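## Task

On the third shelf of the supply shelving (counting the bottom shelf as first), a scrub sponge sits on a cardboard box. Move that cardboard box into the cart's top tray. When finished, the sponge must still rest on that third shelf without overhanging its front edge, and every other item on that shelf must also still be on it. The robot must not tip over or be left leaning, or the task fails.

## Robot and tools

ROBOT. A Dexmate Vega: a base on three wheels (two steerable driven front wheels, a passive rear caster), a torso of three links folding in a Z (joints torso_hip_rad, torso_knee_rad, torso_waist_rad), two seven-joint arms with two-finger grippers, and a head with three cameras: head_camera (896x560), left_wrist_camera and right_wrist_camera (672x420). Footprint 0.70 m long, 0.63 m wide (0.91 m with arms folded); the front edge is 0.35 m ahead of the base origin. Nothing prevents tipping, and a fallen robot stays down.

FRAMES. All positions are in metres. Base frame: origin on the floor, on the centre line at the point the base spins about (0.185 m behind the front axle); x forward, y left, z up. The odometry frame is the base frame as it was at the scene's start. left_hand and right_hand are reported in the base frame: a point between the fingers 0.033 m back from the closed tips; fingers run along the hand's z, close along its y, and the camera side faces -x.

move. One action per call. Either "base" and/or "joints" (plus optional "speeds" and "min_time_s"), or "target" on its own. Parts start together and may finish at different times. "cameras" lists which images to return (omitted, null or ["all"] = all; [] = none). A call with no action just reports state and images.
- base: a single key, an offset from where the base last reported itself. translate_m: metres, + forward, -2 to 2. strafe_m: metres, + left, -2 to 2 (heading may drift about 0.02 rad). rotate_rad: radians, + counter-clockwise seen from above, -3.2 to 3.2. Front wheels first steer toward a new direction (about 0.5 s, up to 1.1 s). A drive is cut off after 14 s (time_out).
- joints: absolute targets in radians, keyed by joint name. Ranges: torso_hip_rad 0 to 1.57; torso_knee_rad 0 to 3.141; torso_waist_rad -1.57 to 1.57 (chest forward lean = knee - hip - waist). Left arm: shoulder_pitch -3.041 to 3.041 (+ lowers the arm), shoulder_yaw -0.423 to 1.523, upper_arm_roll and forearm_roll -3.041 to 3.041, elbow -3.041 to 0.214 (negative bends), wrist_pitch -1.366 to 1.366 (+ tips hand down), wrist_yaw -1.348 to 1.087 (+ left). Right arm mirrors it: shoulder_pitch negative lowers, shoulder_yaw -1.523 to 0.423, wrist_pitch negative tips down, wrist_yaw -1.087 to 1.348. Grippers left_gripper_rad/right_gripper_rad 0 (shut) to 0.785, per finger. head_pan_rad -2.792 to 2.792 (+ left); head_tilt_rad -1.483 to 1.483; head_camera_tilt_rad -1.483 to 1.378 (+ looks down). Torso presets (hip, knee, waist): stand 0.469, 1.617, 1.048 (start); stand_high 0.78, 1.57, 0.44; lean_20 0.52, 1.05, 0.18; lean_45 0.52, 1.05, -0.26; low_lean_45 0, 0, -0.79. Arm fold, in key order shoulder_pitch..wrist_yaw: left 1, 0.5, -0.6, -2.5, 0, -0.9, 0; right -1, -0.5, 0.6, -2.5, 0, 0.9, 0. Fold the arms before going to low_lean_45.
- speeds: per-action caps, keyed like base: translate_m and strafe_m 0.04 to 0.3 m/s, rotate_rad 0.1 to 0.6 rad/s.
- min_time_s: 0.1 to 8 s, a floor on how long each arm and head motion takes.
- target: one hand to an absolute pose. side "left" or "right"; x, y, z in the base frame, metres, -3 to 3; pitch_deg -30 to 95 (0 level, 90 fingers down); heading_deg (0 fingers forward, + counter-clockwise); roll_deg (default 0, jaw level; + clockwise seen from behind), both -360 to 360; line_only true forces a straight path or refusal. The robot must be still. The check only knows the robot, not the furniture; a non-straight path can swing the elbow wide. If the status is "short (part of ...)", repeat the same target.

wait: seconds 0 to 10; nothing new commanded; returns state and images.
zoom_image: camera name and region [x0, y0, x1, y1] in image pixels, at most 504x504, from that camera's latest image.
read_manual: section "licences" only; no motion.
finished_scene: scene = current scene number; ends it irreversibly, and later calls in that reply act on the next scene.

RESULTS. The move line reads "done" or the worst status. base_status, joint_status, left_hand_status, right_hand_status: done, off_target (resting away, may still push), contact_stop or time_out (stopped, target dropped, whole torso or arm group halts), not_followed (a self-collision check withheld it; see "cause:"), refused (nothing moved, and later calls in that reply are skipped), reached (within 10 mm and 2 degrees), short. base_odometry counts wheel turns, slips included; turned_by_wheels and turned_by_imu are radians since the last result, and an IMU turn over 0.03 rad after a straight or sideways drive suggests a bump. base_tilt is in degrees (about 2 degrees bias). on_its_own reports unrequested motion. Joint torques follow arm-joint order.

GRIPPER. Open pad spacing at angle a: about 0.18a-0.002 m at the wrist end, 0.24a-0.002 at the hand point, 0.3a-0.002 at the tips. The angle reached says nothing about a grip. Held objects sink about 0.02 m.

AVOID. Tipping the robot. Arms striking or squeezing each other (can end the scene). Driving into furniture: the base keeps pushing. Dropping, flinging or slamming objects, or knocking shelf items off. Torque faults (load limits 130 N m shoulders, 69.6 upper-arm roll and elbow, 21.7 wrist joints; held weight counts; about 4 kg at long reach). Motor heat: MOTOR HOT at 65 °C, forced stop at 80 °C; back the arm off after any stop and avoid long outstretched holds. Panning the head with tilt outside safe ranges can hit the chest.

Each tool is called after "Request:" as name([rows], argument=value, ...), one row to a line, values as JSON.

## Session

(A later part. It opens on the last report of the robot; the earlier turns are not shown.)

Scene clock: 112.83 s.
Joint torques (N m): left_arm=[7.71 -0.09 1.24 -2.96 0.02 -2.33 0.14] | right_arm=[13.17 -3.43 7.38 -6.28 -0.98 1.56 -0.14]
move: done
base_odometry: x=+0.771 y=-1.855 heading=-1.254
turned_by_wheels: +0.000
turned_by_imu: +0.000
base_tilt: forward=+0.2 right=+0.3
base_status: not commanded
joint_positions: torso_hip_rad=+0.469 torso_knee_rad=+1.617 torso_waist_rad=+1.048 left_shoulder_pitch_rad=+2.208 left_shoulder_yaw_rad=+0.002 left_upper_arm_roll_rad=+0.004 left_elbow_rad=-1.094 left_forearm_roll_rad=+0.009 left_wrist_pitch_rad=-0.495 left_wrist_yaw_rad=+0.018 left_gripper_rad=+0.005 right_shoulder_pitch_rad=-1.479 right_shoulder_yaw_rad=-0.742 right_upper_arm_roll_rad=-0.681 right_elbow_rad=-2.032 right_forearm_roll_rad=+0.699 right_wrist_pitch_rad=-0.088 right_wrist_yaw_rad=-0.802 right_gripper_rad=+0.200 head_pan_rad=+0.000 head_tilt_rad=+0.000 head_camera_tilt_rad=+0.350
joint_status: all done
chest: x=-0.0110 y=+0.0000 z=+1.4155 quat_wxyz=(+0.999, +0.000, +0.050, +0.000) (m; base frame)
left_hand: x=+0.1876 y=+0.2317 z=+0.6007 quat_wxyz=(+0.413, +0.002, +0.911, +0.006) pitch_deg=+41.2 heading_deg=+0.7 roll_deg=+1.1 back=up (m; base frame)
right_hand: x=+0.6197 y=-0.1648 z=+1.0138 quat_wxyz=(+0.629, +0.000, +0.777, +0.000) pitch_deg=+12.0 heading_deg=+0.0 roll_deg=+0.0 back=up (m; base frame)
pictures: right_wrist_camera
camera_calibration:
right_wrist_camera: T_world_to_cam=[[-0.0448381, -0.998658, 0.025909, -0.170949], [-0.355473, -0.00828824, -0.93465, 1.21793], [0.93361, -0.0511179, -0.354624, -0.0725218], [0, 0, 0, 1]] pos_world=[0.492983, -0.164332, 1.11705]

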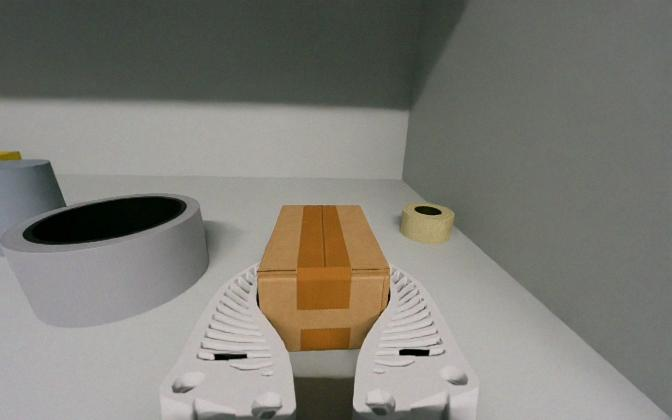

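Request:
move(joints={"right_gripper_rad": 0.5}, cameras=[])

Request:
move(base={"translate_m": 0.045}, speeds={"translate_m": 0.15}, cameras=["right_wrist_camera"])

Request:
move(joints={"right_gripper_rad": 0.25}, cameras=["right_wrist_camera"])

Scene clock: 114.37 s.
Joint torques (N m): left_arm=[8.86 0.4 1.43 -4.33 0.05 -2.34 0.16] | right_arm=[12.69 -3.25 7.04 -6.44 -0.72 1.89 -0.03]
move: done
base_odometry: x=+0.771 y=-1.855 heading=-1.254
turned_by_wheels: +0.000
turned_by_imu: +0.000
base_tilt: forward=+0.1 right=+0.3
base_status: not commanded
joint_positions: torso_hip_rad=+0.469 torso_knee_rad=+1.617 torso_waist_rad=+1.048 left_shoulder_pitch_rad=+2.208 left_shoulder_yaw_rad=+0.002 left_upper_arm_roll_rad=+0.004 left_elbow_rad=-1.094 left_forearm_roll_rad=+0.009 left_wrist_pitch_rad=-0.495 left_wrist_yaw_rad=+0.018 left_gripper_rad=+0.005 right_shoulder_pitch_rad=-1.479 right_shoulder_yaw_rad=-0.742 right_upper_arm_roll_rad=-0.681 right_elbow_rad=-2.032 right_forearm_roll_rad=+0.699 right_wrist_pitch_rad=-0.088 right_wrist_yaw_rad=-0.802 right_gripper_rad=+0.500 head_pan_rad=+0.000 head_tilt_rad=+0.000 head_camera_tilt_rad=+0.350
joint_status: all done
chest: x=-0.0110 y=+0.0000 z=+1.4155 quat_wxyz=(+0.999, +0.000, +0.050, +0.000) (m; base frame)
left_hand: x=+0.1876 y=+0.2317 z=+0.6007 quat_wxyz=(+0.413, +0.002, +0.911, +0.006) pitch_deg=+41.2 heading_deg=+0.7 roll_deg=+1.1 back=up (m; base frame)
right_hand: x=+0.6197 y=-0.1648 z=+1.0138 quat_wxyz=(+0.629, +0.000, +0.777, +0.000) pitch_deg=+12.0 heading_deg=+0.0 roll_deg=+0.0 back=up (m; base frame)
pictures: none
No camera images: "cameras" was empty.

Scene clock: 115.73 s.
Joint torques (N m): left_arm=[8.52 -1.33 1.05 -3.74 -0.12 -3.06 0.2] | right_arm=[13.2 -2.1 7.94 -4.22 -0.88 2.34 -0.18]
move: done
base_odometry: x=+0.785 y=-1.898 heading=-1.252
turned_by_wheels: +0.001
turned_by_imu: +0.001
base_tilt: forward=+0.1 right=+0.3
base_status: done
joint_positions: torso_hip_rad=+0.469 torso_knee_rad=+1.617 torso_waist_rad=+1.048 left_shoulder_pitch_rad=+2.208 left_shoulder_yaw_rad=+0.002 left_upper_arm_roll_rad=+0.004 left_elbow_rad=-1.093 left_forearm_roll_rad=+0.009 left_wrist_pitch_rad=-0.495 left_wrist_yaw_rad=+0.018 left_gripper_rad=+0.005 right_shoulder_pitch_rad=-1.479 right_shoulder_yaw_rad=-0.742 right_upper_arm_roll_rad=-0.681 right_elbow_rad=-2.032 right_forearm_roll_rad=+0.699 right_wrist_pitch_rad=-0.088 right_wrist_yaw_rad=-0.802 right_gripper_rad=+0.500 head_pan_rad=+0.000 head_tilt_rad=+0.000 head_camera_tilt_rad=+0.350
joint_status: not commanded
chest: x=-0.0110 y=+0.0000 z=+1.4155 quat_wxyz=(+0.999, +0.000, +0.050, +0.000) (m; base frame)
left_hand: x=+0.1875 y=+0.2317 z=+0.6007 quat_wxyz=(+0.413, +0.002, +0.911, +0.006) pitch_deg=+41.2 heading_deg=+0.7 roll_deg=+1.1 back=up (m; base frame)
right_hand: x=+0.6197 y=-0.1648 z=+1.0138 quat_wxyz=(+0.629, +0.000, +0.777, +0.000) pitch_deg=+12.0 heading_deg=+0.0 roll_deg=+0.0 back=up (m; base frame)
pictures: right_wrist_camera
camera_calibration:
right_wrist_camera: T_world_to_cam=[[-0.0448381, -0.998658, 0.025909, -0.170949], [-0.355473, -0.00828824, -0.93465, 1.21793], [0.93361, -0.0511179, -0.354624, -0.0725218], [0, 0, 0, 1]] pos_world=[0.492983, -0.164332, 1.11705]

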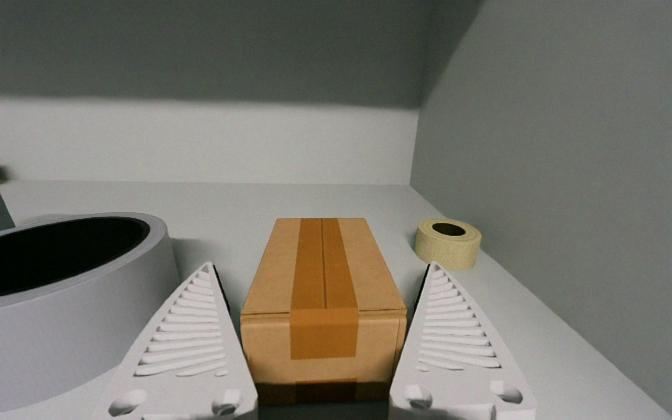

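Scene clock: 116.50 s.
Joint torques (N m): left_arm=[8.34 0.36 1.26 -4.5 -0.06 -2.87 0] | right_arm=[13.12 -3.49 7.7 -4.97 -0.66 1.62 0.1]
move: done
base_odometry: x=+0.785 y=-1.898 heading=-1.252
turned_by_wheels: +0.000
turned_by_imu: +0.000
base_tilt: forward=+0.2 right=+0.3
base_status: not commanded
joint_positions: torso_hip_rad=+0.469 torso_knee_rad=+1.617 torso_waist_rad=+1.048 left_shoulder_pitch_rad=+2.208 left_shoulder_yaw_rad=+0.002 left_upper_arm_roll_rad=+0.004 left_elbow_rad=-1.093 left_forearm_roll_rad=+0.009 left_wrist_pitch_rad=-0.495 left_wrist_yaw_rad=+0.018 left_gripper_rad=+0.005 right_shoulder_pitch_rad=-1.479 right_shoulder_yaw_rad=-0.742 right_upper_arm_roll_rad=-0.681 right_elbow_rad=-2.032 right_forearm_roll_rad=+0.699 right_wrist_pitch_rad=-0.088 right_wrist_yaw_rad=-0.802 right_gripper_rad=+0.250 head_pan_rad=+0.000 head_tilt_rad=+0.000 head_camera_tilt_rad=+0.350
joint_status: all done
chest: x=-0.0110 y=+0.0000 z=+1.4155 quat_wxyz=(+0.999, +0.000, +0.050, +0.000) (m; base frame)
left_hand: x=+0.1875 y=+0.2317 z=+0.6007 quat_wxyz=(+0.413, +0.002, +0.911, +0.006) pitch_deg=+41.2 heading_deg=+0.7 roll_deg=+1.1 back=up (m; base frame)
right_hand: x=+0.6197 y=-0.1648 z=+1.0138 quat_wxyz=(+0.629, +0.000, +0.777, +0.000) pitch_deg=+12.0 heading_deg=+0.0 roll_deg=+0.0 back=up (m; base frame)
pictures: right_wrist_camera
camera_calibration:
right_wrist_camera: T_world_to_cam=[[-0.0448381, -0.998658, 0.025909, -0.170949], [-0.355473, -0.00828824, -0.93465, 1.21793], [0.93361, -0.0511179, -0.354624, -0.0725218], [0, 0, 0, 1]] pos_world=[0.492983, -0.164332, 1.11705]

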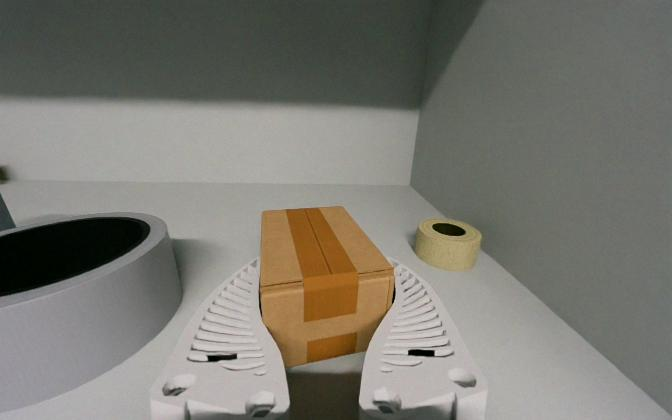

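Request:
move(joints={"right_gripper_rad": 0.6}, cameras=[])

Request:
move(base={"translate_m": -0.07}, speeds={"translate_m": 0.15}, cameras=[])

Request:
move(target={"side":"right","x":0.62,"y":-0.165,"z":1.008,"pitch_deg":32,"heading_deg":0,"line_only":true}, cameras=["head_camera","right_wrist_camera"])

Scene clock: 118.33 s.
Joint torques (N m): left_arm=[8.4 0 1.66 -3.85 -0.04 -2.49 0.05] | right_arm=[13.83 -1.17 7.41 -5.71 -0.64 2.48 -0.1]
move: done
base_odometry: x=+0.785 y=-1.898 heading=-1.252
turned_by_wheels: +0.000
turned_by_imu: +0.000
base_tilt: forward=+0.1 right=+0.3
base_status: not commanded
joint_positions: torso_hip_rad=+0.469 torso_knee_rad=+1.617 torso_waist_rad=+1.048 left_shoulder_pitch_rad=+2.208 left_shoulder_yaw_rad=+0.002 left_upper_arm_roll_rad=+0.004 left_elbow_rad=-1.093 left_forearm_roll_rad=+0.009 left_wrist_pitch_rad=-0.495 left_wrist_yaw_rad=+0.018 left_gripper_rad=+0.005 right_shoulder_pitch_rad=-1.479 right_shoulder_yaw_rad=-0.742 right_upper_arm_roll_rad=-0.681 right_elbow_rad=-2.032 right_forearm_roll_rad=+0.699 right_wrist_pitch_rad=-0.088 right_wrist_yaw_rad=-0.802 right_gripper_rad=+0.600 head_pan_rad=+0.000 head_tilt_rad=+0.000 head_camera_tilt_rad=+0.350
joint_status: all done
chest: x=-0.0110 y=+0.0000 z=+1.4155 quat_wxyz=(+0.999, +0.000, +0.050, +0.000) (m; base frame)
left_hand: x=+0.1875 y=+0.2317 z=+0.6007 quat_wxyz=(+0.413, +0.002, +0.911, +0.006) pitch_deg=+41.2 heading_deg=+0.7 roll_deg=+1.1 back=up (m; base frame)
right_hand: x=+0.6197 y=-0.1648 z=+1.0137 quat_wxyz=(+0.629, +0.000, +0.777, +0.000) pitch_deg=+12.0 heading_deg=+0.0 roll_deg=+0.0 back=up (m; base frame)
pictures: none
No camera images: "cameras" was empty.

Scene clock: 119.93 s.
Joint torques (N m): left_arm=[7.96 0.12 1.36 -3.82 -0.11 -2.42 0.08] | right_arm=[11.23 -2.75 7.68 -7.12 -1.04 1.8 -0.3]
move: done
base_odometry: x=+0.763 y=-1.831 heading=-1.252
turned_by_wheels: +0.000
turned_by_imu: +0.000
base_tilt: forward=+0.1 right=+0.3
base_status: done
joint_positions: torso_hip_rad=+0.469 torso_knee_rad=+1.617 torso_waist_rad=+1.048 left_shoulder_pitch_rad=+2.208 left_shoulder_yaw_rad=+0.002 left_upper_arm_roll_rad=+0.004 left_elbow_rad=-1.093 left_forearm_roll_rad=+0.009 left_wrist_pitch_rad=-0.495 left_wrist_yaw_rad=+0.018 left_gripper_rad=+0.005 right_shoulder_pitch_rad=-1.479 right_shoulder_yaw_rad=-0.742 right_upper_arm_roll_rad=-0.681 right_elbow_rad=-2.032 right_forearm_roll_rad=+0.699 right_wrist_pitch_rad=-0.088 right_wrist_yaw_rad=-0.802 right_gripper_rad=+0.600 head_pan_rad=+0.000 head_tilt_rad=+0.000 head_camera_tilt_rad=+0.350
joint_status: not commanded
chest: x=-0.0112 y=+0.0000 z=+1.4155 quat_wxyz=(+0.999, +0.000, +0.050, +0.000) (m; base frame)
left_hand: x=+0.1875 y=+0.2317 z=+0.6007 quat_wxyz=(+0.413, +0.002, +0.911, +0.006) pitch_deg=+41.2 heading_deg=+0.7 roll_deg=+1.1 back=up (m; base frame)
right_hand: x=+0.6197 y=-0.1648 z=+1.0138 quat_wxyz=(+0.629, +0.000, +0.777, +0.000) pitch_deg=+12.0 heading_deg=+0.0 roll_deg=+0.0 back=up (m; base frame)
pictures: none
No camera images: "cameras" was empty.

Scene clock: 123.60 s.
Joint torques (N m): left_arm=[8.32 -0.04 1.34 -3.82 -0.03 -2.87 0.15] | right_arm=[12.59 -0.33 4.63 -8.65 1.37 0.59 0.96]
move: done
base_odometry: x=+0.763 y=-1.831 heading=-1.252
turned_by_wheels: +0.000
turned_by_imu: +0.001
base_tilt: forward=+0.1 right=+0.3
base_status: not commanded
joint_positions: torso_hip_rad=+0.469 torso_knee_rad=+1.617 torso_waist_rad=+1.048 left_shoulder_pitch_rad=+2.208 left_shoulder_yaw_rad=+0.002 left_upper_arm_roll_rad=+0.004 left_elbow_rad=-1.093 left_forearm_roll_rad=+0.009 left_wrist_pitch_rad=-0.495 left_wrist_yaw_rad=+0.018 left_gripper_rad=+0.005 right_shoulder_pitch_rad=-1.298 right_shoulder_yaw_rad=-0.720 right_upper_arm_roll_rad=-0.515 right_elbow_rad=-2.175 right_forearm_roll_rad=+1.228 right_wrist_pitch_rad=-0.638 right_wrist_yaw_rad=-1.010 right_gripper_rad=+0.600 head_pan_rad=+0.000 head_tilt_rad=+0.000 head_camera_tilt_rad=+0.350
joint_status: not commanded
chest: x=-0.0112 y=+0.0000 z=+1.4155 quat_wxyz=(+0.999, +0.000, +0.050, +0.000) (m; base frame)
left_hand: x=+0.1875 y=+0.2317 z=+0.6008 quat_wxyz=(+0.413, +0.002, +0.911, +0.006) pitch_deg=+41.2 heading_deg=+0.7 roll_deg=+1.1 back=up (m; base frame)
right_hand: x=+0.6203 y=-0.1657 z=+1.0078 quat_wxyz=(+0.486, +0.001, +0.874, -0.001) pitch_deg=+31.8 heading_deg=-0.1 roll_deg=+0.0 back=up (m; base frame)
right_hand_status: reached (straight line, planned for 2.1 s): 1 mm and 0.2 deg off.
pictures: head_camera, right_wrist_camera
camera_calibration:
head_camera: T_world_to_cam=[[0.0125647, -0.99979, 0.0162045, 0.00548007], [-0.430753, -0.0200369, -0.902248, 1.35056], [0.902383, 0.00435636, -0.430914, 0.671077], [0, 0, 0, 1]] pos_world=[-0.0238794, 0.0296166, 1.50763]
right_wrist_camera: T_world_to_cam=[[-0.0357398, -0.998558, 0.0400572, -0.191616], [-0.650856, -0.00715896, -0.759167, 1.21911], [0.758359, -0.053204, -0.649662, 0.330491], [0, 0, 0, 1]] pos_world=[0.535986, -0.165029, 1.14789]

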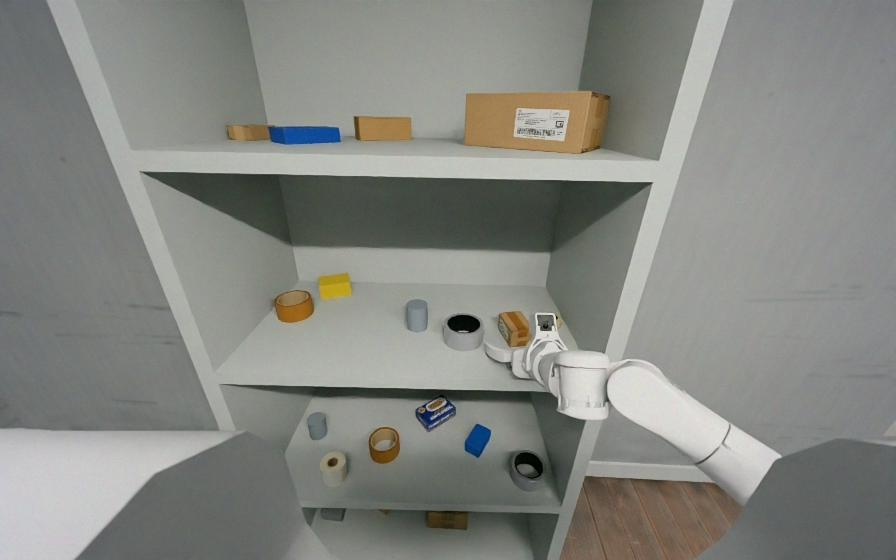

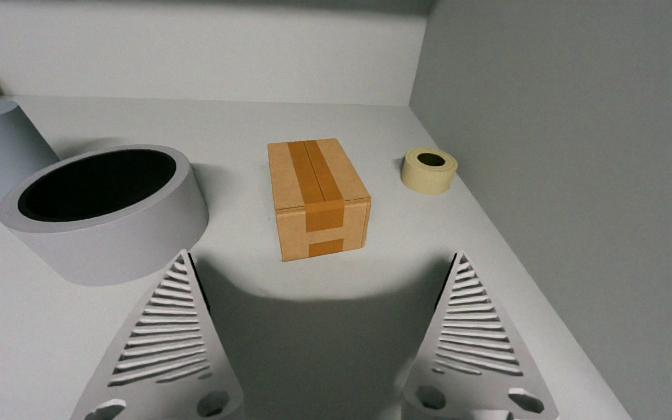

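Request:
move(base={"translate_m": 0.115}, speeds={"translate_m": 0.15}, cameras=["right_wrist_camera"])

Request:
move(joints={"right_gripper_rad": 0.24}, cameras=["right_wrist_camera"])

Scene clock: 125.90 s.
Joint torques (N m): left_arm=[8.95 -0.75 1.23 -3.69 -0.07 -3.12 0.04] | right_arm=[12.97 -3.34 7.45 -4.29 0.27 -0.77 -0.62]
move: done
base_odometry: x=+0.799 y=-1.941 heading=-1.251
turned_by_wheels: +0.001
turned_by_imu: +0.002
base_tilt: forward=+0.1 right=+0.3
base_status: done
joint_positions: torso_hip_rad=+0.469 torso_knee_rad=+1.617 torso_waist_rad=+1.048 left_shoulder_pitch_rad=+2.208 left_shoulder_yaw_rad=+0.002 left_upper_arm_roll_rad=+0.004 left_elbow_rad=-1.093 left_forearm_roll_rad=+0.009 left_wrist_pitch_rad=-0.495 left_wrist_yaw_rad=+0.018 left_gripper_rad=+0.005 right_shoulder_pitch_rad=-1.296 right_shoulder_yaw_rad=-0.719 right_upper_arm_roll_rad=-0.514 right_elbow_rad=-2.176 right_forearm_roll_rad=+1.234 right_wrist_pitch_rad=-0.643 right_wrist_yaw_rad=-1.012 right_gripper_rad=+0.600 head_pan_rad=+0.000 head_tilt_rad=+0.000 head_camera_tilt_rad=+0.350
joint_status: not commanded
chest: x=-0.0114 y=+0.0000 z=+1.4155 quat_wxyz=(+0.999, +0.000, +0.050, +0.000) (m; base frame)
left_hand: x=+0.1875 y=+0.2317 z=+0.6008 quat_wxyz=(+0.413, +0.002, +0.911, +0.006) pitch_deg=+41.2 heading_deg=+0.7 roll_deg=+1.1 back=up (m; base frame)
right_hand: x=+0.6198 y=-0.1649 z=+1.0082 quat_wxyz=(+0.485, +0.000, +0.875, +0.000) pitch_deg=+32.0 heading_deg=+0.0 roll_deg=+0.0 back=up (m; base frame)
pictures: right_wrist_camera
camera_calibration:
right_wrist_camera: T_world_to_cam=[[-0.0334638, -0.998648, 0.0397814, -0.191969], [-0.652994, -0.00828674, -0.757318, 1.21842], [0.756623, -0.0513198, -0.651834, 0.334787], [0, 0, 0, 1]] pos_world=[0.53589, -0.164432, 1.14859]

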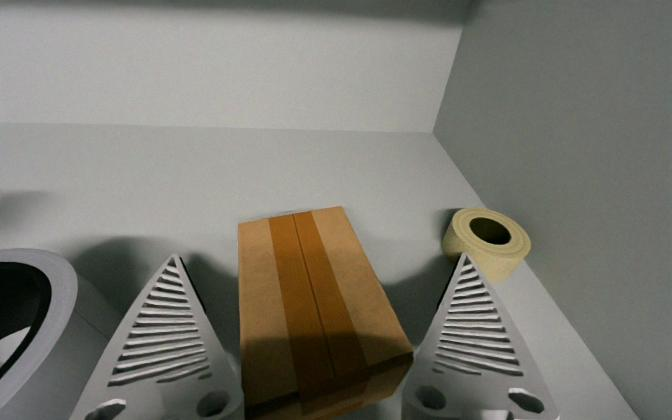

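Scene clock: 126.80 s.
Joint torques (N m): left_arm=[8.43 0.56 1.62 -4.11 -0.09 -3.44 0.22] | right_arm=[12.22 -1.18 6.39 -4.65 0.98 -0.21 -0.51]
move: done
base_odometry: x=+0.799 y=-1.941 heading=-1.251
turned_by_wheels: +0.000
turned_by_imu: +0.000
base_tilt: forward=+0.2 right=+0.3
base_status: not commanded
joint_positions: torso_hip_rad=+0.469 torso_knee_rad=+1.617 torso_waist_rad=+1.048 left_shoulder_pitch_rad=+2.208 left_shoulder_yaw_rad=+0.002 left_upper_arm_roll_rad=+0.004 left_elbow_rad=-1.093 left_forearm_roll_rad=+0.009 left_wrist_pitch_rad=-0.495 left_wrist_yaw_rad=+0.018 left_gripper_rad=+0.005 right_shoulder_pitch_rad=-1.295 right_shoulder_yaw_rad=-0.719 right_upper_arm_roll_rad=-0.513 right_elbow_rad=-2.176 right_forearm_roll_rad=+1.233 right_wrist_pitch_rad=-0.643 right_wrist_yaw_rad=-1.012 right_gripper_rad=+0.241 head_pan_rad=+0.000 head_tilt_rad=+0.000 head_camera_tilt_rad=+0.350
joint_status: all done
chest: x=-0.0114 y=+0.0000 z=+1.4155 quat_wxyz=(+0.999, +0.000, +0.050, +0.000) (m; base frame)
left_hand: x=+0.1875 y=+0.2317 z=+0.6008 quat_wxyz=(+0.413, +0.002, +0.911, +0.006) pitch_deg=+41.2 heading_deg=+0.7 roll_deg=+1.1 back=up (m; base frame)
right_hand: x=+0.6199 y=-0.1650 z=+1.0084 quat_wxyz=(+0.485, +0.000, +0.874, +0.000) pitch_deg=+31.9 heading_deg=+0.0 roll_deg=+0.0 back=up (m; base frame)
pictures: right_wrist_camera
camera_calibration:
right_wrist_camera: T_world_to_cam=[[-0.0338371, -0.998634, 0.0398098, -0.191799], [-0.652717, -0.00808328, -0.757559, 1.21872], [0.756846, -0.0516181, -0.651552, 0.334285], [0, 0, 0, 1]] pos_world=[0.535989, -0.164431, 1.14869]

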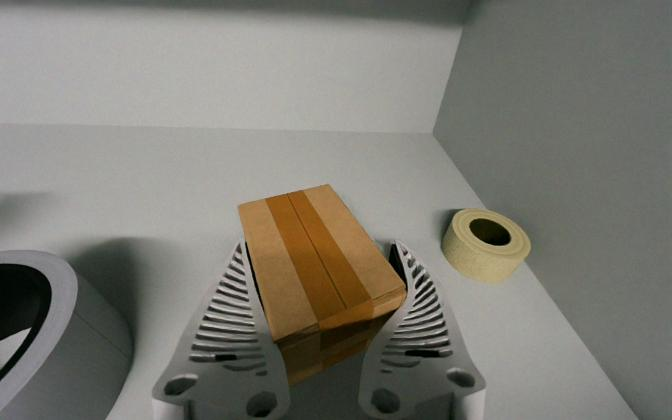

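Request:
move(joints={"right_gripper_rad": 0.65}, cameras=[])

Request:
move(target={"side":"right","x":0.647,"y":-0.157,"z":1.006,"pitch_deg":32,"heading_deg":21,"line_only":true}, cameras=["right_wrist_camera"])

Request:
move(joints={"right_gripper_rad": 0.24}, cameras=["right_wrist_camera"])

Scene clock: 128.67 s.
Joint torques (N m): left_arm=[7.74 0.44 1.05 -4.26 -0.04 -3.09 0.02] | right_arm=[9.61 -1.98 5.83 -2.89 0.44 0.65 -0.26]
move: done
base_odometry: x=+0.799 y=-1.941 heading=-1.251
turned_by_wheels: +0.000
turned_by_imu: +0.001
base_tilt: forward=+0.1 right=+0.3
base_status: not commanded
joint_positions: torso_hip_rad=+0.469 torso_knee_rad=+1.617 torso_waist_rad=+1.048 left_shoulder_pitch_rad=+2.208 left_shoulder_yaw_rad=+0.002 left_upper_arm_roll_rad=+0.004 left_elbow_rad=-1.093 left_forearm_roll_rad=+0.009 left_wrist_pitch_rad=-0.495 left_wrist_yaw_rad=+0.018 left_gripper_rad=+0.005 right_shoulder_pitch_rad=-1.295 right_shoulder_yaw_rad=-0.719 right_upper_arm_roll_rad=-0.513 right_elbow_rad=-2.176 right_forearm_roll_rad=+1.234 right_wrist_pitch_rad=-0.643 right_wrist_yaw_rad=-1.012 right_gripper_rad=+0.650 head_pan_rad=+0.000 head_tilt_rad=+0.000 head_camera_tilt_rad=+0.350
joint_status: all done
chest: x=-0.0114 y=+0.0000 z=+1.4155 quat_wxyz=(+0.999, +0.000, +0.050, +0.000) (m; base frame)
left_hand: x=+0.1875 y=+0.2317 z=+0.6008 quat_wxyz=(+0.413, +0.002, +0.911, +0.006) pitch_deg=+41.2 heading_deg=+0.7 roll_deg=+1.1 back=up (m; base frame)
right_hand: x=+0.6200 y=-0.1650 z=+1.0084 quat_wxyz=(+0.485, +0.000, +0.874, +0.000) pitch_deg=+32.0 heading_deg=+0.0 roll_deg=+0.0 back=up (m; base frame)
pictures: none
No camera images: "cameras" was empty.

Scene clock: 132.60 s.
Joint torques (N m): left_arm=[7.58 -0.9 1.13 -4.8 -0.05 -2.69 0.15] | right_arm=[16 -6.08 2.21 -2.48 0.18 0.39 0.86]
move: done
base_odometry: x=+0.799 y=-1.941 heading=-1.251
turned_by_wheels: +0.000
turned_by_imu: +0.001
base_tilt: forward=+0.1 right=+0.4
base_status: not commanded
joint_positions: torso_hip_rad=+0.469 torso_knee_rad=+1.617 torso_waist_rad=+1.048 left_shoulder_pitch_rad=+2.208 left_shoulder_yaw_rad=+0.002 left_upper_arm_roll_rad=+0.004 left_elbow_rad=-1.093 left_forearm_roll_rad=+0.009 left_wrist_pitch_rad=-0.495 left_wrist_yaw_rad=+0.018 left_gripper_rad=+0.005 right_shoulder_pitch_rad=-1.211 right_shoulder_yaw_rad=-0.967 right_upper_arm_roll_rad=-0.500 right_elbow_rad=-2.031 right_forearm_roll_rad=+1.164 right_wrist_pitch_rad=-0.633 right_wrist_yaw_rad=-0.369 right_gripper_rad=+0.650 head_pan_rad=+0.000 head_tilt_rad=+0.000 head_camera_tilt_rad=+0.350
joint_status: not commanded
chest: x=-0.0114 y=+0.0000 z=+1.4155 quat_wxyz=(+0.999, +0.000, +0.050, +0.000) (m; base frame)
left_hand: x=+0.1875 y=+0.2317 z=+0.6008 quat_wxyz=(+0.413, +0.002, +0.911, +0.006) pitch_deg=+41.2 heading_deg=+0.7 roll_deg=+1.1 back=up (m; base frame)
right_hand: x=+0.6471 y=-0.1571 z=+1.0064 quat_wxyz=(+0.477, -0.158, +0.860, +0.088) pitch_deg=+31.9 heading_deg=+20.8 roll_deg=+0.0 back=up (m; base frame)
right_hand_status: reached (straight line, planned for 2.4 s): 0 mm and 0.2 deg off.
pictures: right_wrist_camera
camera_calibration:
right_wrist_camera: T_world_to_cam=[[0.32342, -0.945407, 0.0400758, -0.405986], [-0.607052, -0.239785, -0.757622, 1.16908], [0.725871, 0.220702, -0.651462, 0.375615], [0, 0, 0, 1]] pos_world=[0.56835, -0.186391, 1.14669]

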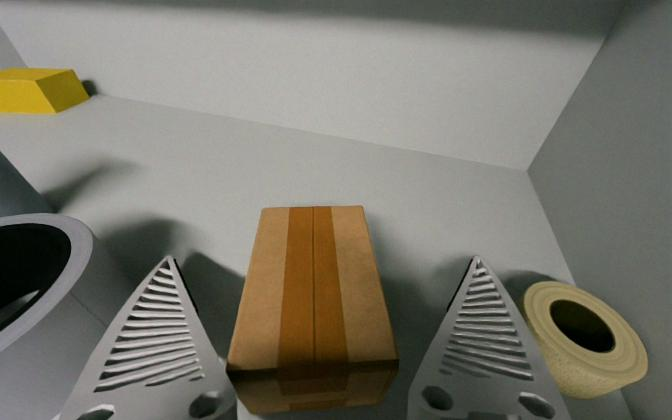

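Scene clock: 133.57 s.
Joint torques (N m): left_arm=[8.43 0.07 1.21 -3.52 -0.02 -2.67 -0.06] | right_arm=[12.58 -6.69 0.96 0.64 0.01 -0.64 -0.09]
move: done
base_odometry: x=+0.799 y=-1.941 heading=-1.251
turned_by_wheels: +0.000
turned_by_imu: +0.000
base_tilt: forward=+0.1 right=+0.4
base_status: not commanded
joint_positions: torso_hip_rad=+0.469 torso_knee_rad=+1.617 torso_waist_rad=+1.048 left_shoulder_pitch_rad=+2.208 left_shoulder_yaw_rad=+0.002 left_upper_arm_roll_rad=+0.004 left_elbow_rad=-1.093 left_forearm_roll_rad=+0.009 left_wrist_pitch_rad=-0.495 left_wrist_yaw_rad=+0.018 left_gripper_rad=+0.005 right_shoulder_pitch_rad=-1.210 right_shoulder_yaw_rad=-0.968 right_upper_arm_roll_rad=-0.500 right_elbow_rad=-2.030 right_forearm_roll_rad=+1.163 right_wrist_pitch_rad=-0.633 right_wrist_yaw_rad=-0.364 right_gripper_rad=+0.241 head_pan_rad=+0.000 head_tilt_rad=+0.000 head_camera_tilt_rad=+0.350
joint_status: all done
chest: x=-0.0114 y=+0.0000 z=+1.4155 quat_wxyz=(+0.999, +0.000, +0.050, +0.000) (m; base frame)
left_hand: x=+0.1875 y=+0.2317 z=+0.6008 quat_wxyz=(+0.413, +0.002, +0.911, +0.006) pitch_deg=+41.2 heading_deg=+0.7 roll_deg=+1.1 back=up (m; base frame)
right_hand: x=+0.6473 y=-0.1568 z=+1.0067 quat_wxyz=(+0.477, -0.159, +0.860, +0.088) pitch_deg=+31.9 heading_deg=+21.0 roll_deg=+0.0 back=up (m; base frame)
pictures: right_wrist_camera
camera_calibration:
right_wrist_camera: T_world_to_cam=[[0.326012, -0.944534, 0.0396356, -0.406872], [-0.60612, -0.241013, -0.757978, 1.16908], [0.725489, 0.223086, -0.651074, 0.37588], [0, 0, 0, 1]] pos_world=[0.568552, -0.186394, 1.14699]

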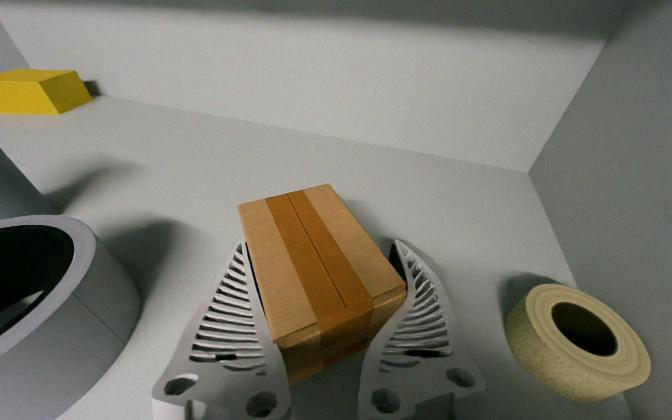

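Request:
move(target={"side":"right","x":0.645,"y":-0.157,"z":1.025,"pitch_deg":32,"heading_deg":21,"line_only":true}, cameras=["head_camera","right_wrist_camera"])

Request:
zoom_image(camera="head_camera", region=[440, 240, 690, 396])

Scene clock: 136.90 s.
Joint torques (N m): left_arm=[8.27 0.33 1.23 -4.01 -0.13 -2.97 0.19] | right_arm=[19.22 -7.21 9.87 -7.62 0.1 1.39 0.13]
move: done
base_odometry: x=+0.799 y=-1.941 heading=-1.251
turned_by_wheels: +0.000
turned_by_imu: +0.001
base_tilt: forward=+0.1 right=+0.3
base_status: not commanded
joint_positions: torso_hip_rad=+0.469 torso_knee_rad=+1.617 torso_waist_rad=+1.048 left_shoulder_pitch_rad=+2.208 left_shoulder_yaw_rad=+0.002 left_upper_arm_roll_rad=+0.004 left_elbow_rad=-1.093 left_forearm_roll_rad=+0.009 left_wrist_pitch_rad=-0.495 left_wrist_yaw_rad=+0.018 left_gripper_rad=+0.005 right_shoulder_pitch_rad=-1.203 right_shoulder_yaw_rad=-0.983 right_upper_arm_roll_rad=-0.472 right_elbow_rad=-2.064 right_forearm_roll_rad=+1.208 right_wrist_pitch_rad=-0.668 right_wrist_yaw_rad=-0.388 right_gripper_rad=+0.240 head_pan_rad=+0.000 head_tilt_rad=+0.000 head_camera_tilt_rad=+0.350
joint_status: not commanded
chest: x=-0.0113 y=+0.0000 z=+1.4155 quat_wxyz=(+0.999, +0.000, +0.050, +0.000) (m; base frame)
left_hand: x=+0.1875 y=+0.2317 z=+0.6008 quat_wxyz=(+0.413, +0.002, +0.911, +0.006) pitch_deg=+41.2 heading_deg=+0.7 roll_deg=+1.1 back=up (m; base frame)
right_hand: x=+0.6451 y=-0.1570 z=+1.0223 quat_wxyz=(+0.476, -0.159, +0.860, +0.088) pitch_deg=+32.1 heading_deg=+21.0 roll_deg=+0.0 back=up (m; base frame)
right_hand_status: reached (straight line, planned for 0.5 s): 3 mm and 0.1 deg off.
pictures: head_camera, right_wrist_camera
camera_calibration:
head_camera: T_world_to_cam=[[0.0125646, -0.99979, 0.0162042, 0.00548049], [-0.430753, -0.0200366, -0.902248, 1.35056], [0.902383, 0.00435635, -0.430914, 0.671077], [0, 0, 0, 1]] pos_world=[-0.0238794, 0.0296166, 1.50763]
right_wrist_camera: T_world_to_cam=[[0.326386, -0.94441, 0.0395219, -0.407158], [-0.607803, -0.24171, -0.756408, 1.17892], [0.723912, 0.22286, -0.652906, 0.390499], [0, 0, 0, 1]] pos_world=[0.566755, -0.186594, 1.16279]

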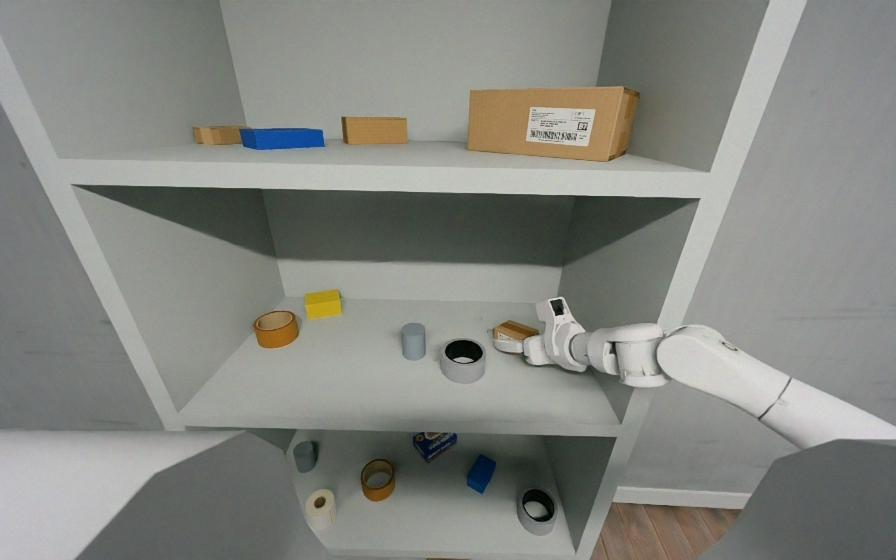

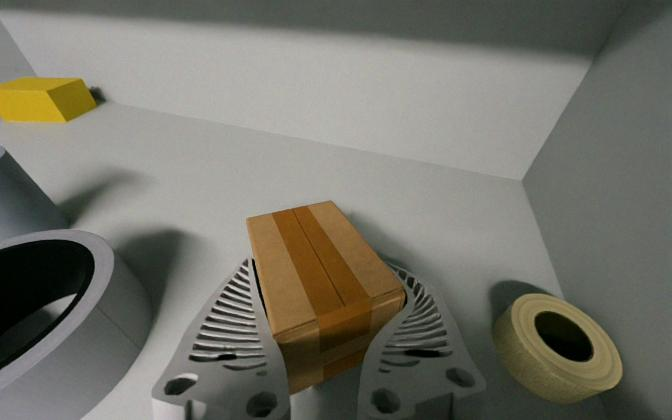

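Scaled by 2.016 from the camera's 896x560 image, which has a finer 960x600 frame.

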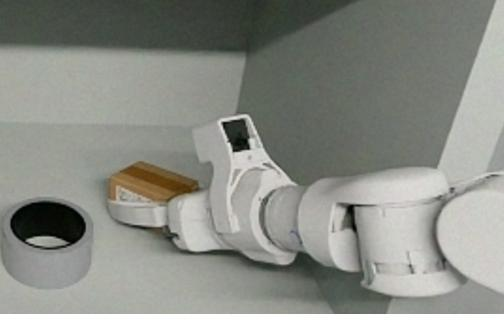

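Request:
move(target={"side":"right","x":0.635,"y":-0.157,"z":1.07,"pitch_deg":32,"heading_deg":21,"line_only":true}, cameras=["head_camera","right_wrist_camera"])

Request:
zoom_image(camera="head_camera", region=[440, 240, 690, 396])

Scene clock: 139.30 s.
Joint torques (N m): left_arm=[8.7 -1.23 1.01 -3.92 -0.02 -2.78 0.05] | right_arm=[22.17 -4.56 11.77 -7.93 -0.5 2.41 -0.16]
move: done
base_odometry: x=+0.799 y=-1.941 heading=-1.251
turned_by_wheels: +0.000
turned_by_imu: +0.001
base_tilt: forward=+0.2 right=+0.4
base_status: not commanded
joint_positions: torso_hip_rad=+0.469 torso_knee_rad=+1.617 torso_waist_rad=+1.048 left_shoulder_pitch_rad=+2.208 left_shoulder_yaw_rad=+0.002 left_upper_arm_roll_rad=+0.004 left_elbow_rad=-1.093 left_forearm_roll_rad=+0.009 left_wrist_pitch_rad=-0.495 left_wrist_yaw_rad=+0.018 left_gripper_rad=+0.005 right_shoulder_pitch_rad=-1.189 right_shoulder_yaw_rad=-1.023 right_upper_arm_roll_rad=-0.384 right_elbow_rad=-2.157 right_forearm_roll_rad=+1.347 right_wrist_pitch_rad=-0.755 right_wrist_yaw_rad=-0.470 right_gripper_rad=+0.240 head_pan_rad=+0.000 head_tilt_rad=+0.000 head_camera_tilt_rad=+0.350
joint_status: not commanded
chest: x=-0.0112 y=+0.0000 z=+1.4155 quat_wxyz=(+0.999, +0.000, +0.050, +0.000) (m; base frame)
left_hand: x=+0.1875 y=+0.2317 z=+0.6008 quat_wxyz=(+0.413, +0.002, +0.911, +0.006) pitch_deg=+41.2 heading_deg=+0.7 roll_deg=+1.1 back=up (m; base frame)
right_hand: x=+0.6352 y=-0.1571 z=+1.0674 quat_wxyz=(+0.476, -0.159, +0.860, +0.088) pitch_deg=+32.1 heading_deg=+21.0 roll_deg=+0.0 back=up (m; base frame)
right_hand_status: reached (straight line, planned for 0.8 s): 3 mm and 0.1 deg off.
pictures: head_camera, right_wrist_camera
camera_calibration:
head_camera: T_world_to_cam=[[0.0125647, -0.99979, 0.0162045, 0.00548007], [-0.430753, -0.0200369, -0.902248, 1.35056], [0.902383, 0.00435636, -0.430914, 0.671077], [0, 0, 0, 1]] pos_world=[-0.0238794, 0.0296166, 1.50763]
right_wrist_camera: T_world_to_cam=[[0.326352, -0.944434, 0.0392403, -0.405387], [-0.608331, -0.241622, -0.756011, 1.20691], [0.723484, 0.222855, -0.653382, 0.427851], [0, 0, 0, 1]] pos_world=[0.556956, -0.186594, 1.2079]

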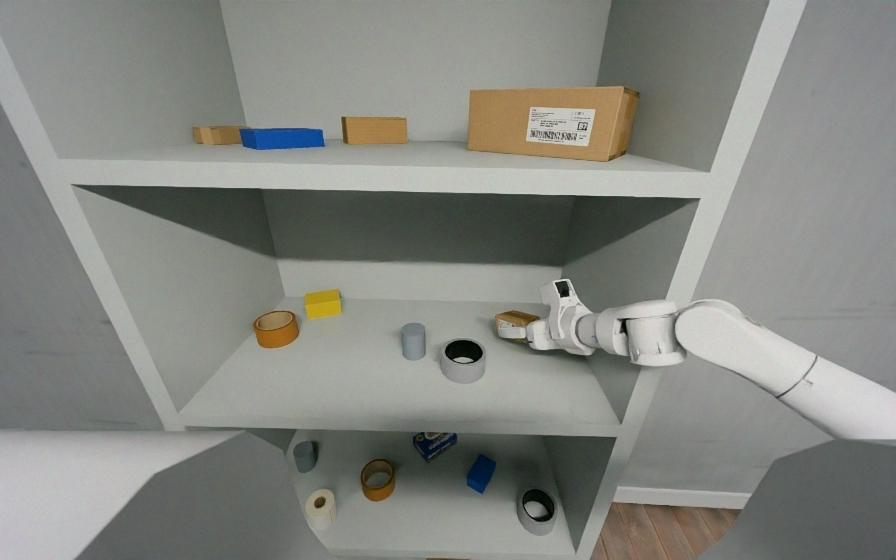

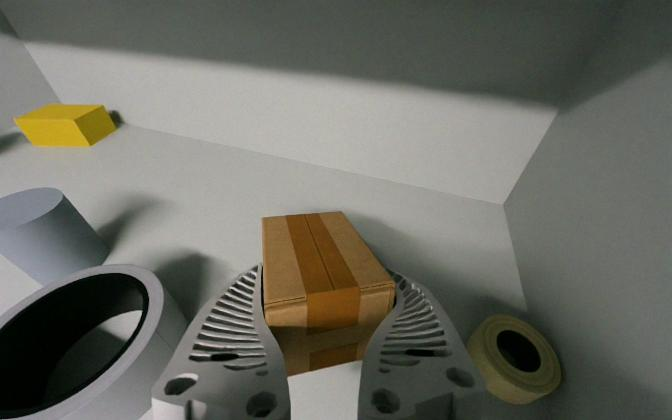

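Scaled by 2.016 from the camera's 896x560 image, which has a finer 960x600 frame.

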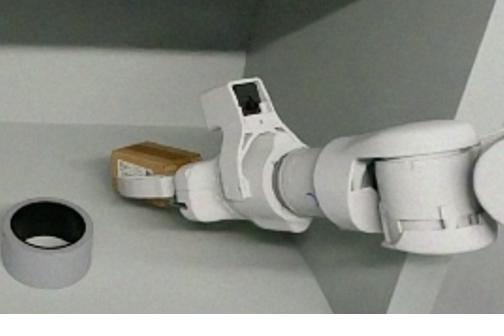

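Request:
move(base={"translate_m": -0.5}, cameras=["right_wrist_camera"])

Request:
move(base={"rotate_rad": -1.54}, joints={"head_camera_tilt_rad": 0.5}, cameras=["head_camera","right_wrist_camera"])

Scene clock: 143.60 s.
Joint torques (N m): left_arm=[8.84 1 1.02 -3.95 -0.09 -2.84 0.03] | right_arm=[21.16 -6.73 11.69 -7.58 -0.1 3.09 -0.15]
move: done
base_odometry: x=+0.641 y=-1.466 heading=-1.249
turned_by_wheels: +0.001
turned_by_imu: +0.006
base_tilt: forward=+0.2 right=+0.2
base_status: done
joint_positions: torso_hip_rad=+0.469 torso_knee_rad=+1.617 torso_waist_rad=+1.048 left_shoulder_pitch_rad=+2.208 left_shoulder_yaw_rad=+0.002 left_upper_arm_roll_rad=+0.004 left_elbow_rad=-1.093 left_forearm_roll_rad=+0.009 left_wrist_pitch_rad=-0.495 left_wrist_yaw_rad=+0.018 left_gripper_rad=+0.005 right_shoulder_pitch_rad=-1.188 right_shoulder_yaw_rad=-1.025 right_upper_arm_roll_rad=-0.381 right_elbow_rad=-2.161 right_forearm_roll_rad=+1.352 right_wrist_pitch_rad=-0.758 right_wrist_yaw_rad=-0.473 right_gripper_rad=+0.240 head_pan_rad=+0.000 head_tilt_rad=+0.000 head_camera_tilt_rad=+0.350
joint_status: not commanded
chest: x=-0.0111 y=+0.0000 z=+1.4155 quat_wxyz=(+0.999, +0.000, +0.050, +0.000) (m; base frame)
left_hand: x=+0.1875 y=+0.2317 z=+0.6007 quat_wxyz=(+0.413, +0.002, +0.911, +0.006) pitch_deg=+41.2 heading_deg=+0.7 roll_deg=+1.1 back=up (m; base frame)
right_hand: x=+0.6347 y=-0.1570 z=+1.0690 quat_wxyz=(+0.476, -0.159, +0.860, +0.088) pitch_deg=+32.1 heading_deg=+21.0 roll_deg=+0.0 back=up (m; base frame)
pictures: right_wrist_camera
camera_calibration:
right_wrist_camera: T_world_to_cam=[[0.326756, -0.944283, 0.0394995, -0.405735], [-0.608299, -0.242112, -0.755879, 1.20763], [0.723327, 0.222961, -0.653518, 0.429436], [0, 0, 0, 1]] pos_world=[0.556556, -0.186494, 1.2095]

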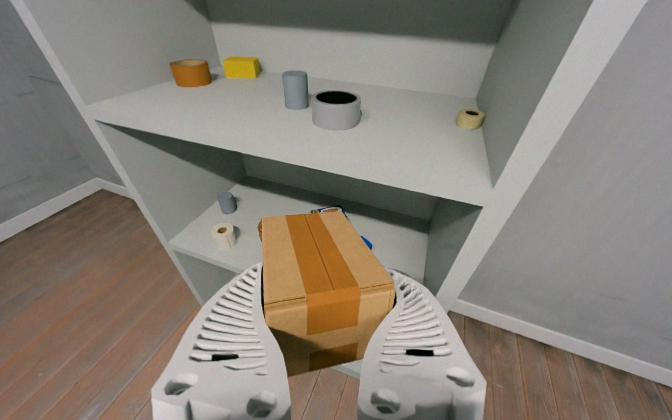

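Scene clock: 147.77 s.
Joint torques (N m): left_arm=[8.58 -0.44 1.07 -4.42 -0.01 -2.37 0.17] | right_arm=[21.18 -6.23 12.23 -7.67 -0.53 3.1 -0.22]
move: done
base_odometry: x=+0.640 y=-1.466 heading=-2.788
turned_by_wheels: -1.538
turned_by_imu: -1.493
base_tilt: forward=+0.2 right=+0.3
base_status: done
joint_positions: torso_hip_rad=+0.469 torso_knee_rad=+1.617 torso_waist_rad=+1.048 left_shoulder_pitch_rad=+2.208 left_shoulder_yaw_rad=+0.002 left_upper_arm_roll_rad=+0.004 left_elbow_rad=-1.093 left_forearm_roll_rad=+0.009 left_wrist_pitch_rad=-0.495 left_wrist_yaw_rad=+0.018 left_gripper_rad=+0.005 right_shoulder_pitch_rad=-1.188 right_shoulder_yaw_rad=-1.025 right_upper_arm_roll_rad=-0.381 right_elbow_rad=-2.161 right_forearm_roll_rad=+1.352 right_wrist_pitch_rad=-0.758 right_wrist_yaw_rad=-0.473 right_gripper_rad=+0.240 head_pan_rad=+0.000 head_tilt_rad=+0.000 head_camera_tilt_rad=+0.499
joint_status: all done
chest: x=-0.0111 y=+0.0000 z=+1.4155 quat_wxyz=(+0.999, +0.000, +0.050, +0.000) (m; base frame)
left_hand: x=+0.1875 y=+0.2317 z=+0.6007 quat_wxyz=(+0.413, +0.002, +0.911, +0.006) pitch_deg=+41.2 heading_deg=+0.7 roll_deg=+1.1 back=up (m; base frame)
right_hand: x=+0.6347 y=-0.1570 z=+1.0690 quat_wxyz=(+0.476, -0.159, +0.860, +0.088) pitch_deg=+32.1 heading_deg=+21.0 roll_deg=+0.0 back=up (m; base frame)
pictures: head_camera, right_wrist_camera
camera_calibration:
head_camera: T_world_to_cam=[[0.0148423, -0.99979, 0.0141472, 0.00870645], [-0.560598, -0.0200365, -0.827846, 1.23015], [0.827955, 0.00435624, -0.560777, 0.857618], [0, 0, 0, 1]] pos_world=[-0.0205787, 0.0296166, 1.49919]
right_wrist_camera: T_world_to_cam=[[0.326687, -0.944304, 0.0395602, -0.405774], [-0.608317, -0.242116, -0.755864, 1.20762], [0.723343, 0.222866, -0.653533, 0.429427], [0, 0, 0, 1]] pos_world=[0.556556, -0.186493, 1.2095]

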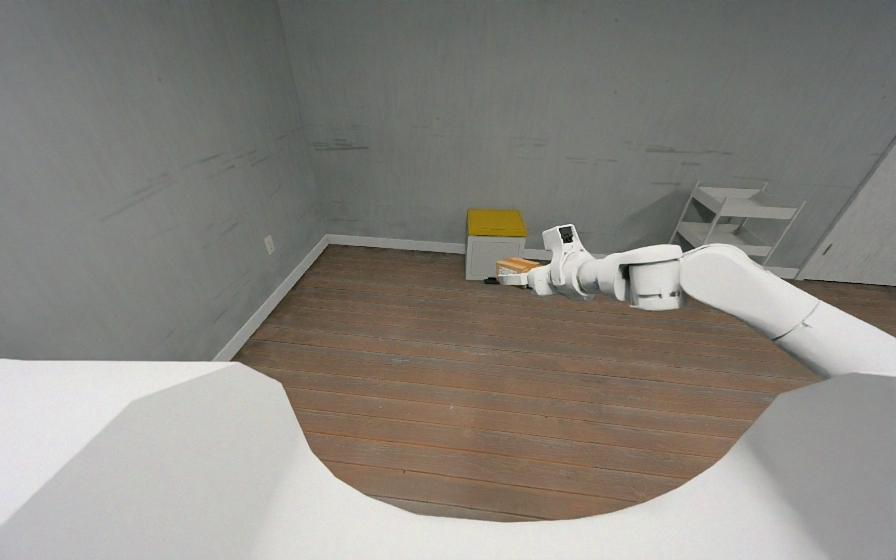

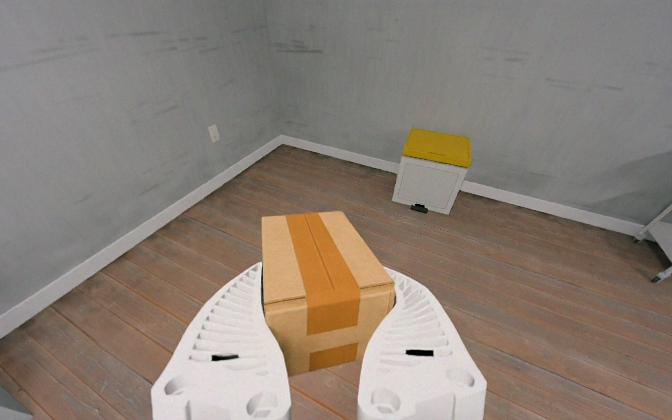

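Request:
move(base={"strafe_m": -1.6}, cameras=["head_camera","right_wrist_camera"])

Request:
zoom_image(camera="head_camera", region=[400, 100, 600, 340])

Scene clock: 155.80 s.
Joint torques (N m): left_arm=[7.55 0.17 1.2 -3.96 -0.1 -3.01 0.02] | right_arm=[20.44 -4.47 11.38 -7.39 -0.35 3.25 -0.48]
move: done
base_odometry: x=+0.097 y=+0.037 heading=-2.797
turned_by_wheels: -0.010
turned_by_imu: -0.016
base_tilt: forward=+0.1 right=+0.3
base_status: done
joint_positions: torso_hip_rad=+0.469 torso_knee_rad=+1.617 torso_waist_rad=+1.048 left_shoulder_pitch_rad=+2.208 left_shoulder_yaw_rad=+0.002 left_upper_arm_roll_rad=+0.004 left_elbow_rad=-1.093 left_forearm_roll_rad=+0.009 left_wrist_pitch_rad=-0.495 left_wrist_yaw_rad=+0.018 left_gripper_rad=+0.005 right_shoulder_pitch_rad=-1.188 right_shoulder_yaw_rad=-1.025 right_upper_arm_roll_rad=-0.381 right_elbow_rad=-2.161 right_forearm_roll_rad=+1.352 right_wrist_pitch_rad=-0.758 right_wrist_yaw_rad=-0.473 right_gripper_rad=+0.240 head_pan_rad=+0.000 head_tilt_rad=+0.000 head_camera_tilt_rad=+0.499
joint_status: not commanded
chest: x=-0.0110 y=+0.0000 z=+1.4155 quat_wxyz=(+0.999, +0.000, +0.050, +0.000) (m; base frame)
left_hand: x=+0.1875 y=+0.2317 z=+0.6007 quat_wxyz=(+0.413, +0.002, +0.911, +0.006) pitch_deg=+41.2 heading_deg=+0.7 roll_deg=+1.1 back=up (m; base frame)
right_hand: x=+0.6348 y=-0.1570 z=+1.0690 quat_wxyz=(+0.476, -0.159, +0.860, +0.088) pitch_deg=+32.1 heading_deg=+21.0 roll_deg=+0.0 back=up (m; base frame)
pictures: head_camera, right_wrist_camera
camera_calibration:
head_camera: T_world_to_cam=[[0.0148434, -0.99979, 0.0141487, 0.00870421], [-0.560598, -0.0200383, -0.827846, 1.23015], [0.827955, 0.00435626, -0.560777, 0.857618], [0, 0, 0, 1]] pos_world=[-0.0205787, 0.0296166, 1.49919]
right_wrist_camera: T_world_to_cam=[[0.326687, -0.944304, 0.0395602, -0.405774], [-0.608317, -0.242116, -0.755864, 1.20762], [0.723343, 0.222866, -0.653533, 0.429427], [0, 0, 0, 1]] pos_world=[0.556556, -0.186493, 1.2095]

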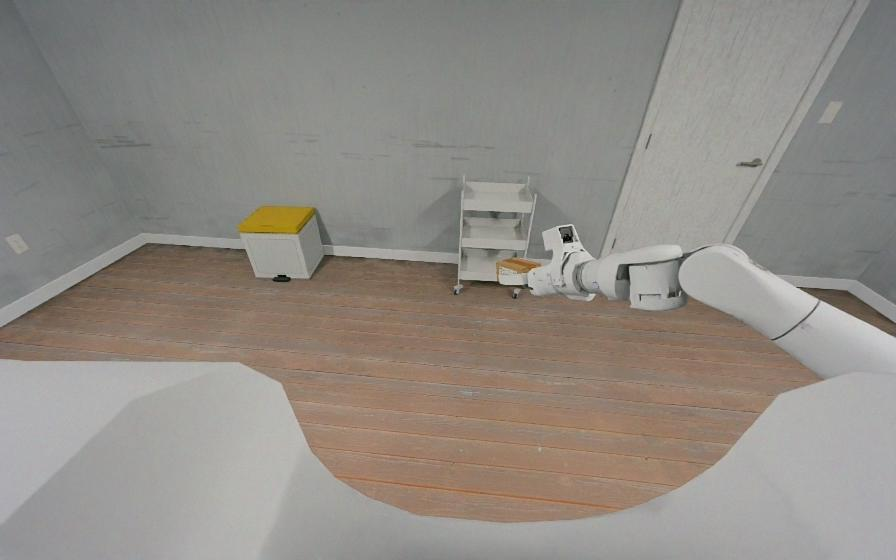

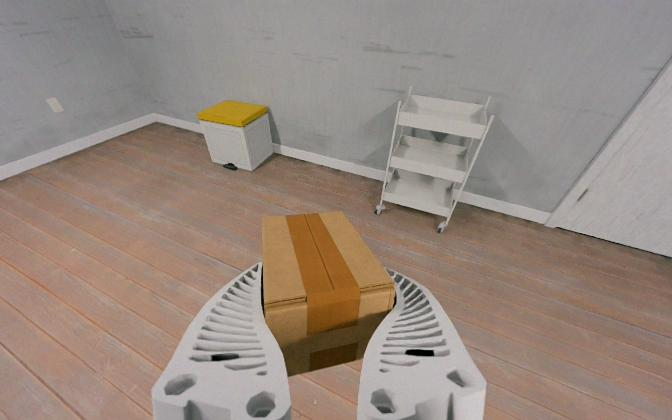

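Scaled by 2.100 from the camera's 896x560 image, which has a finer 960x600 frame.

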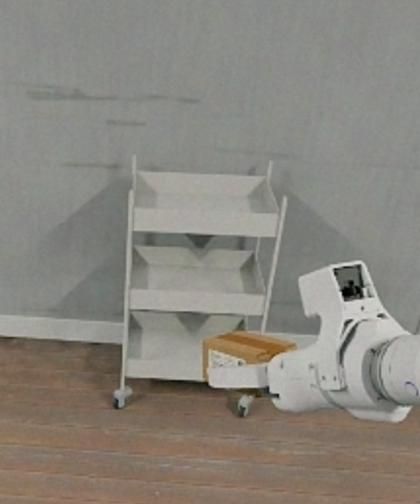

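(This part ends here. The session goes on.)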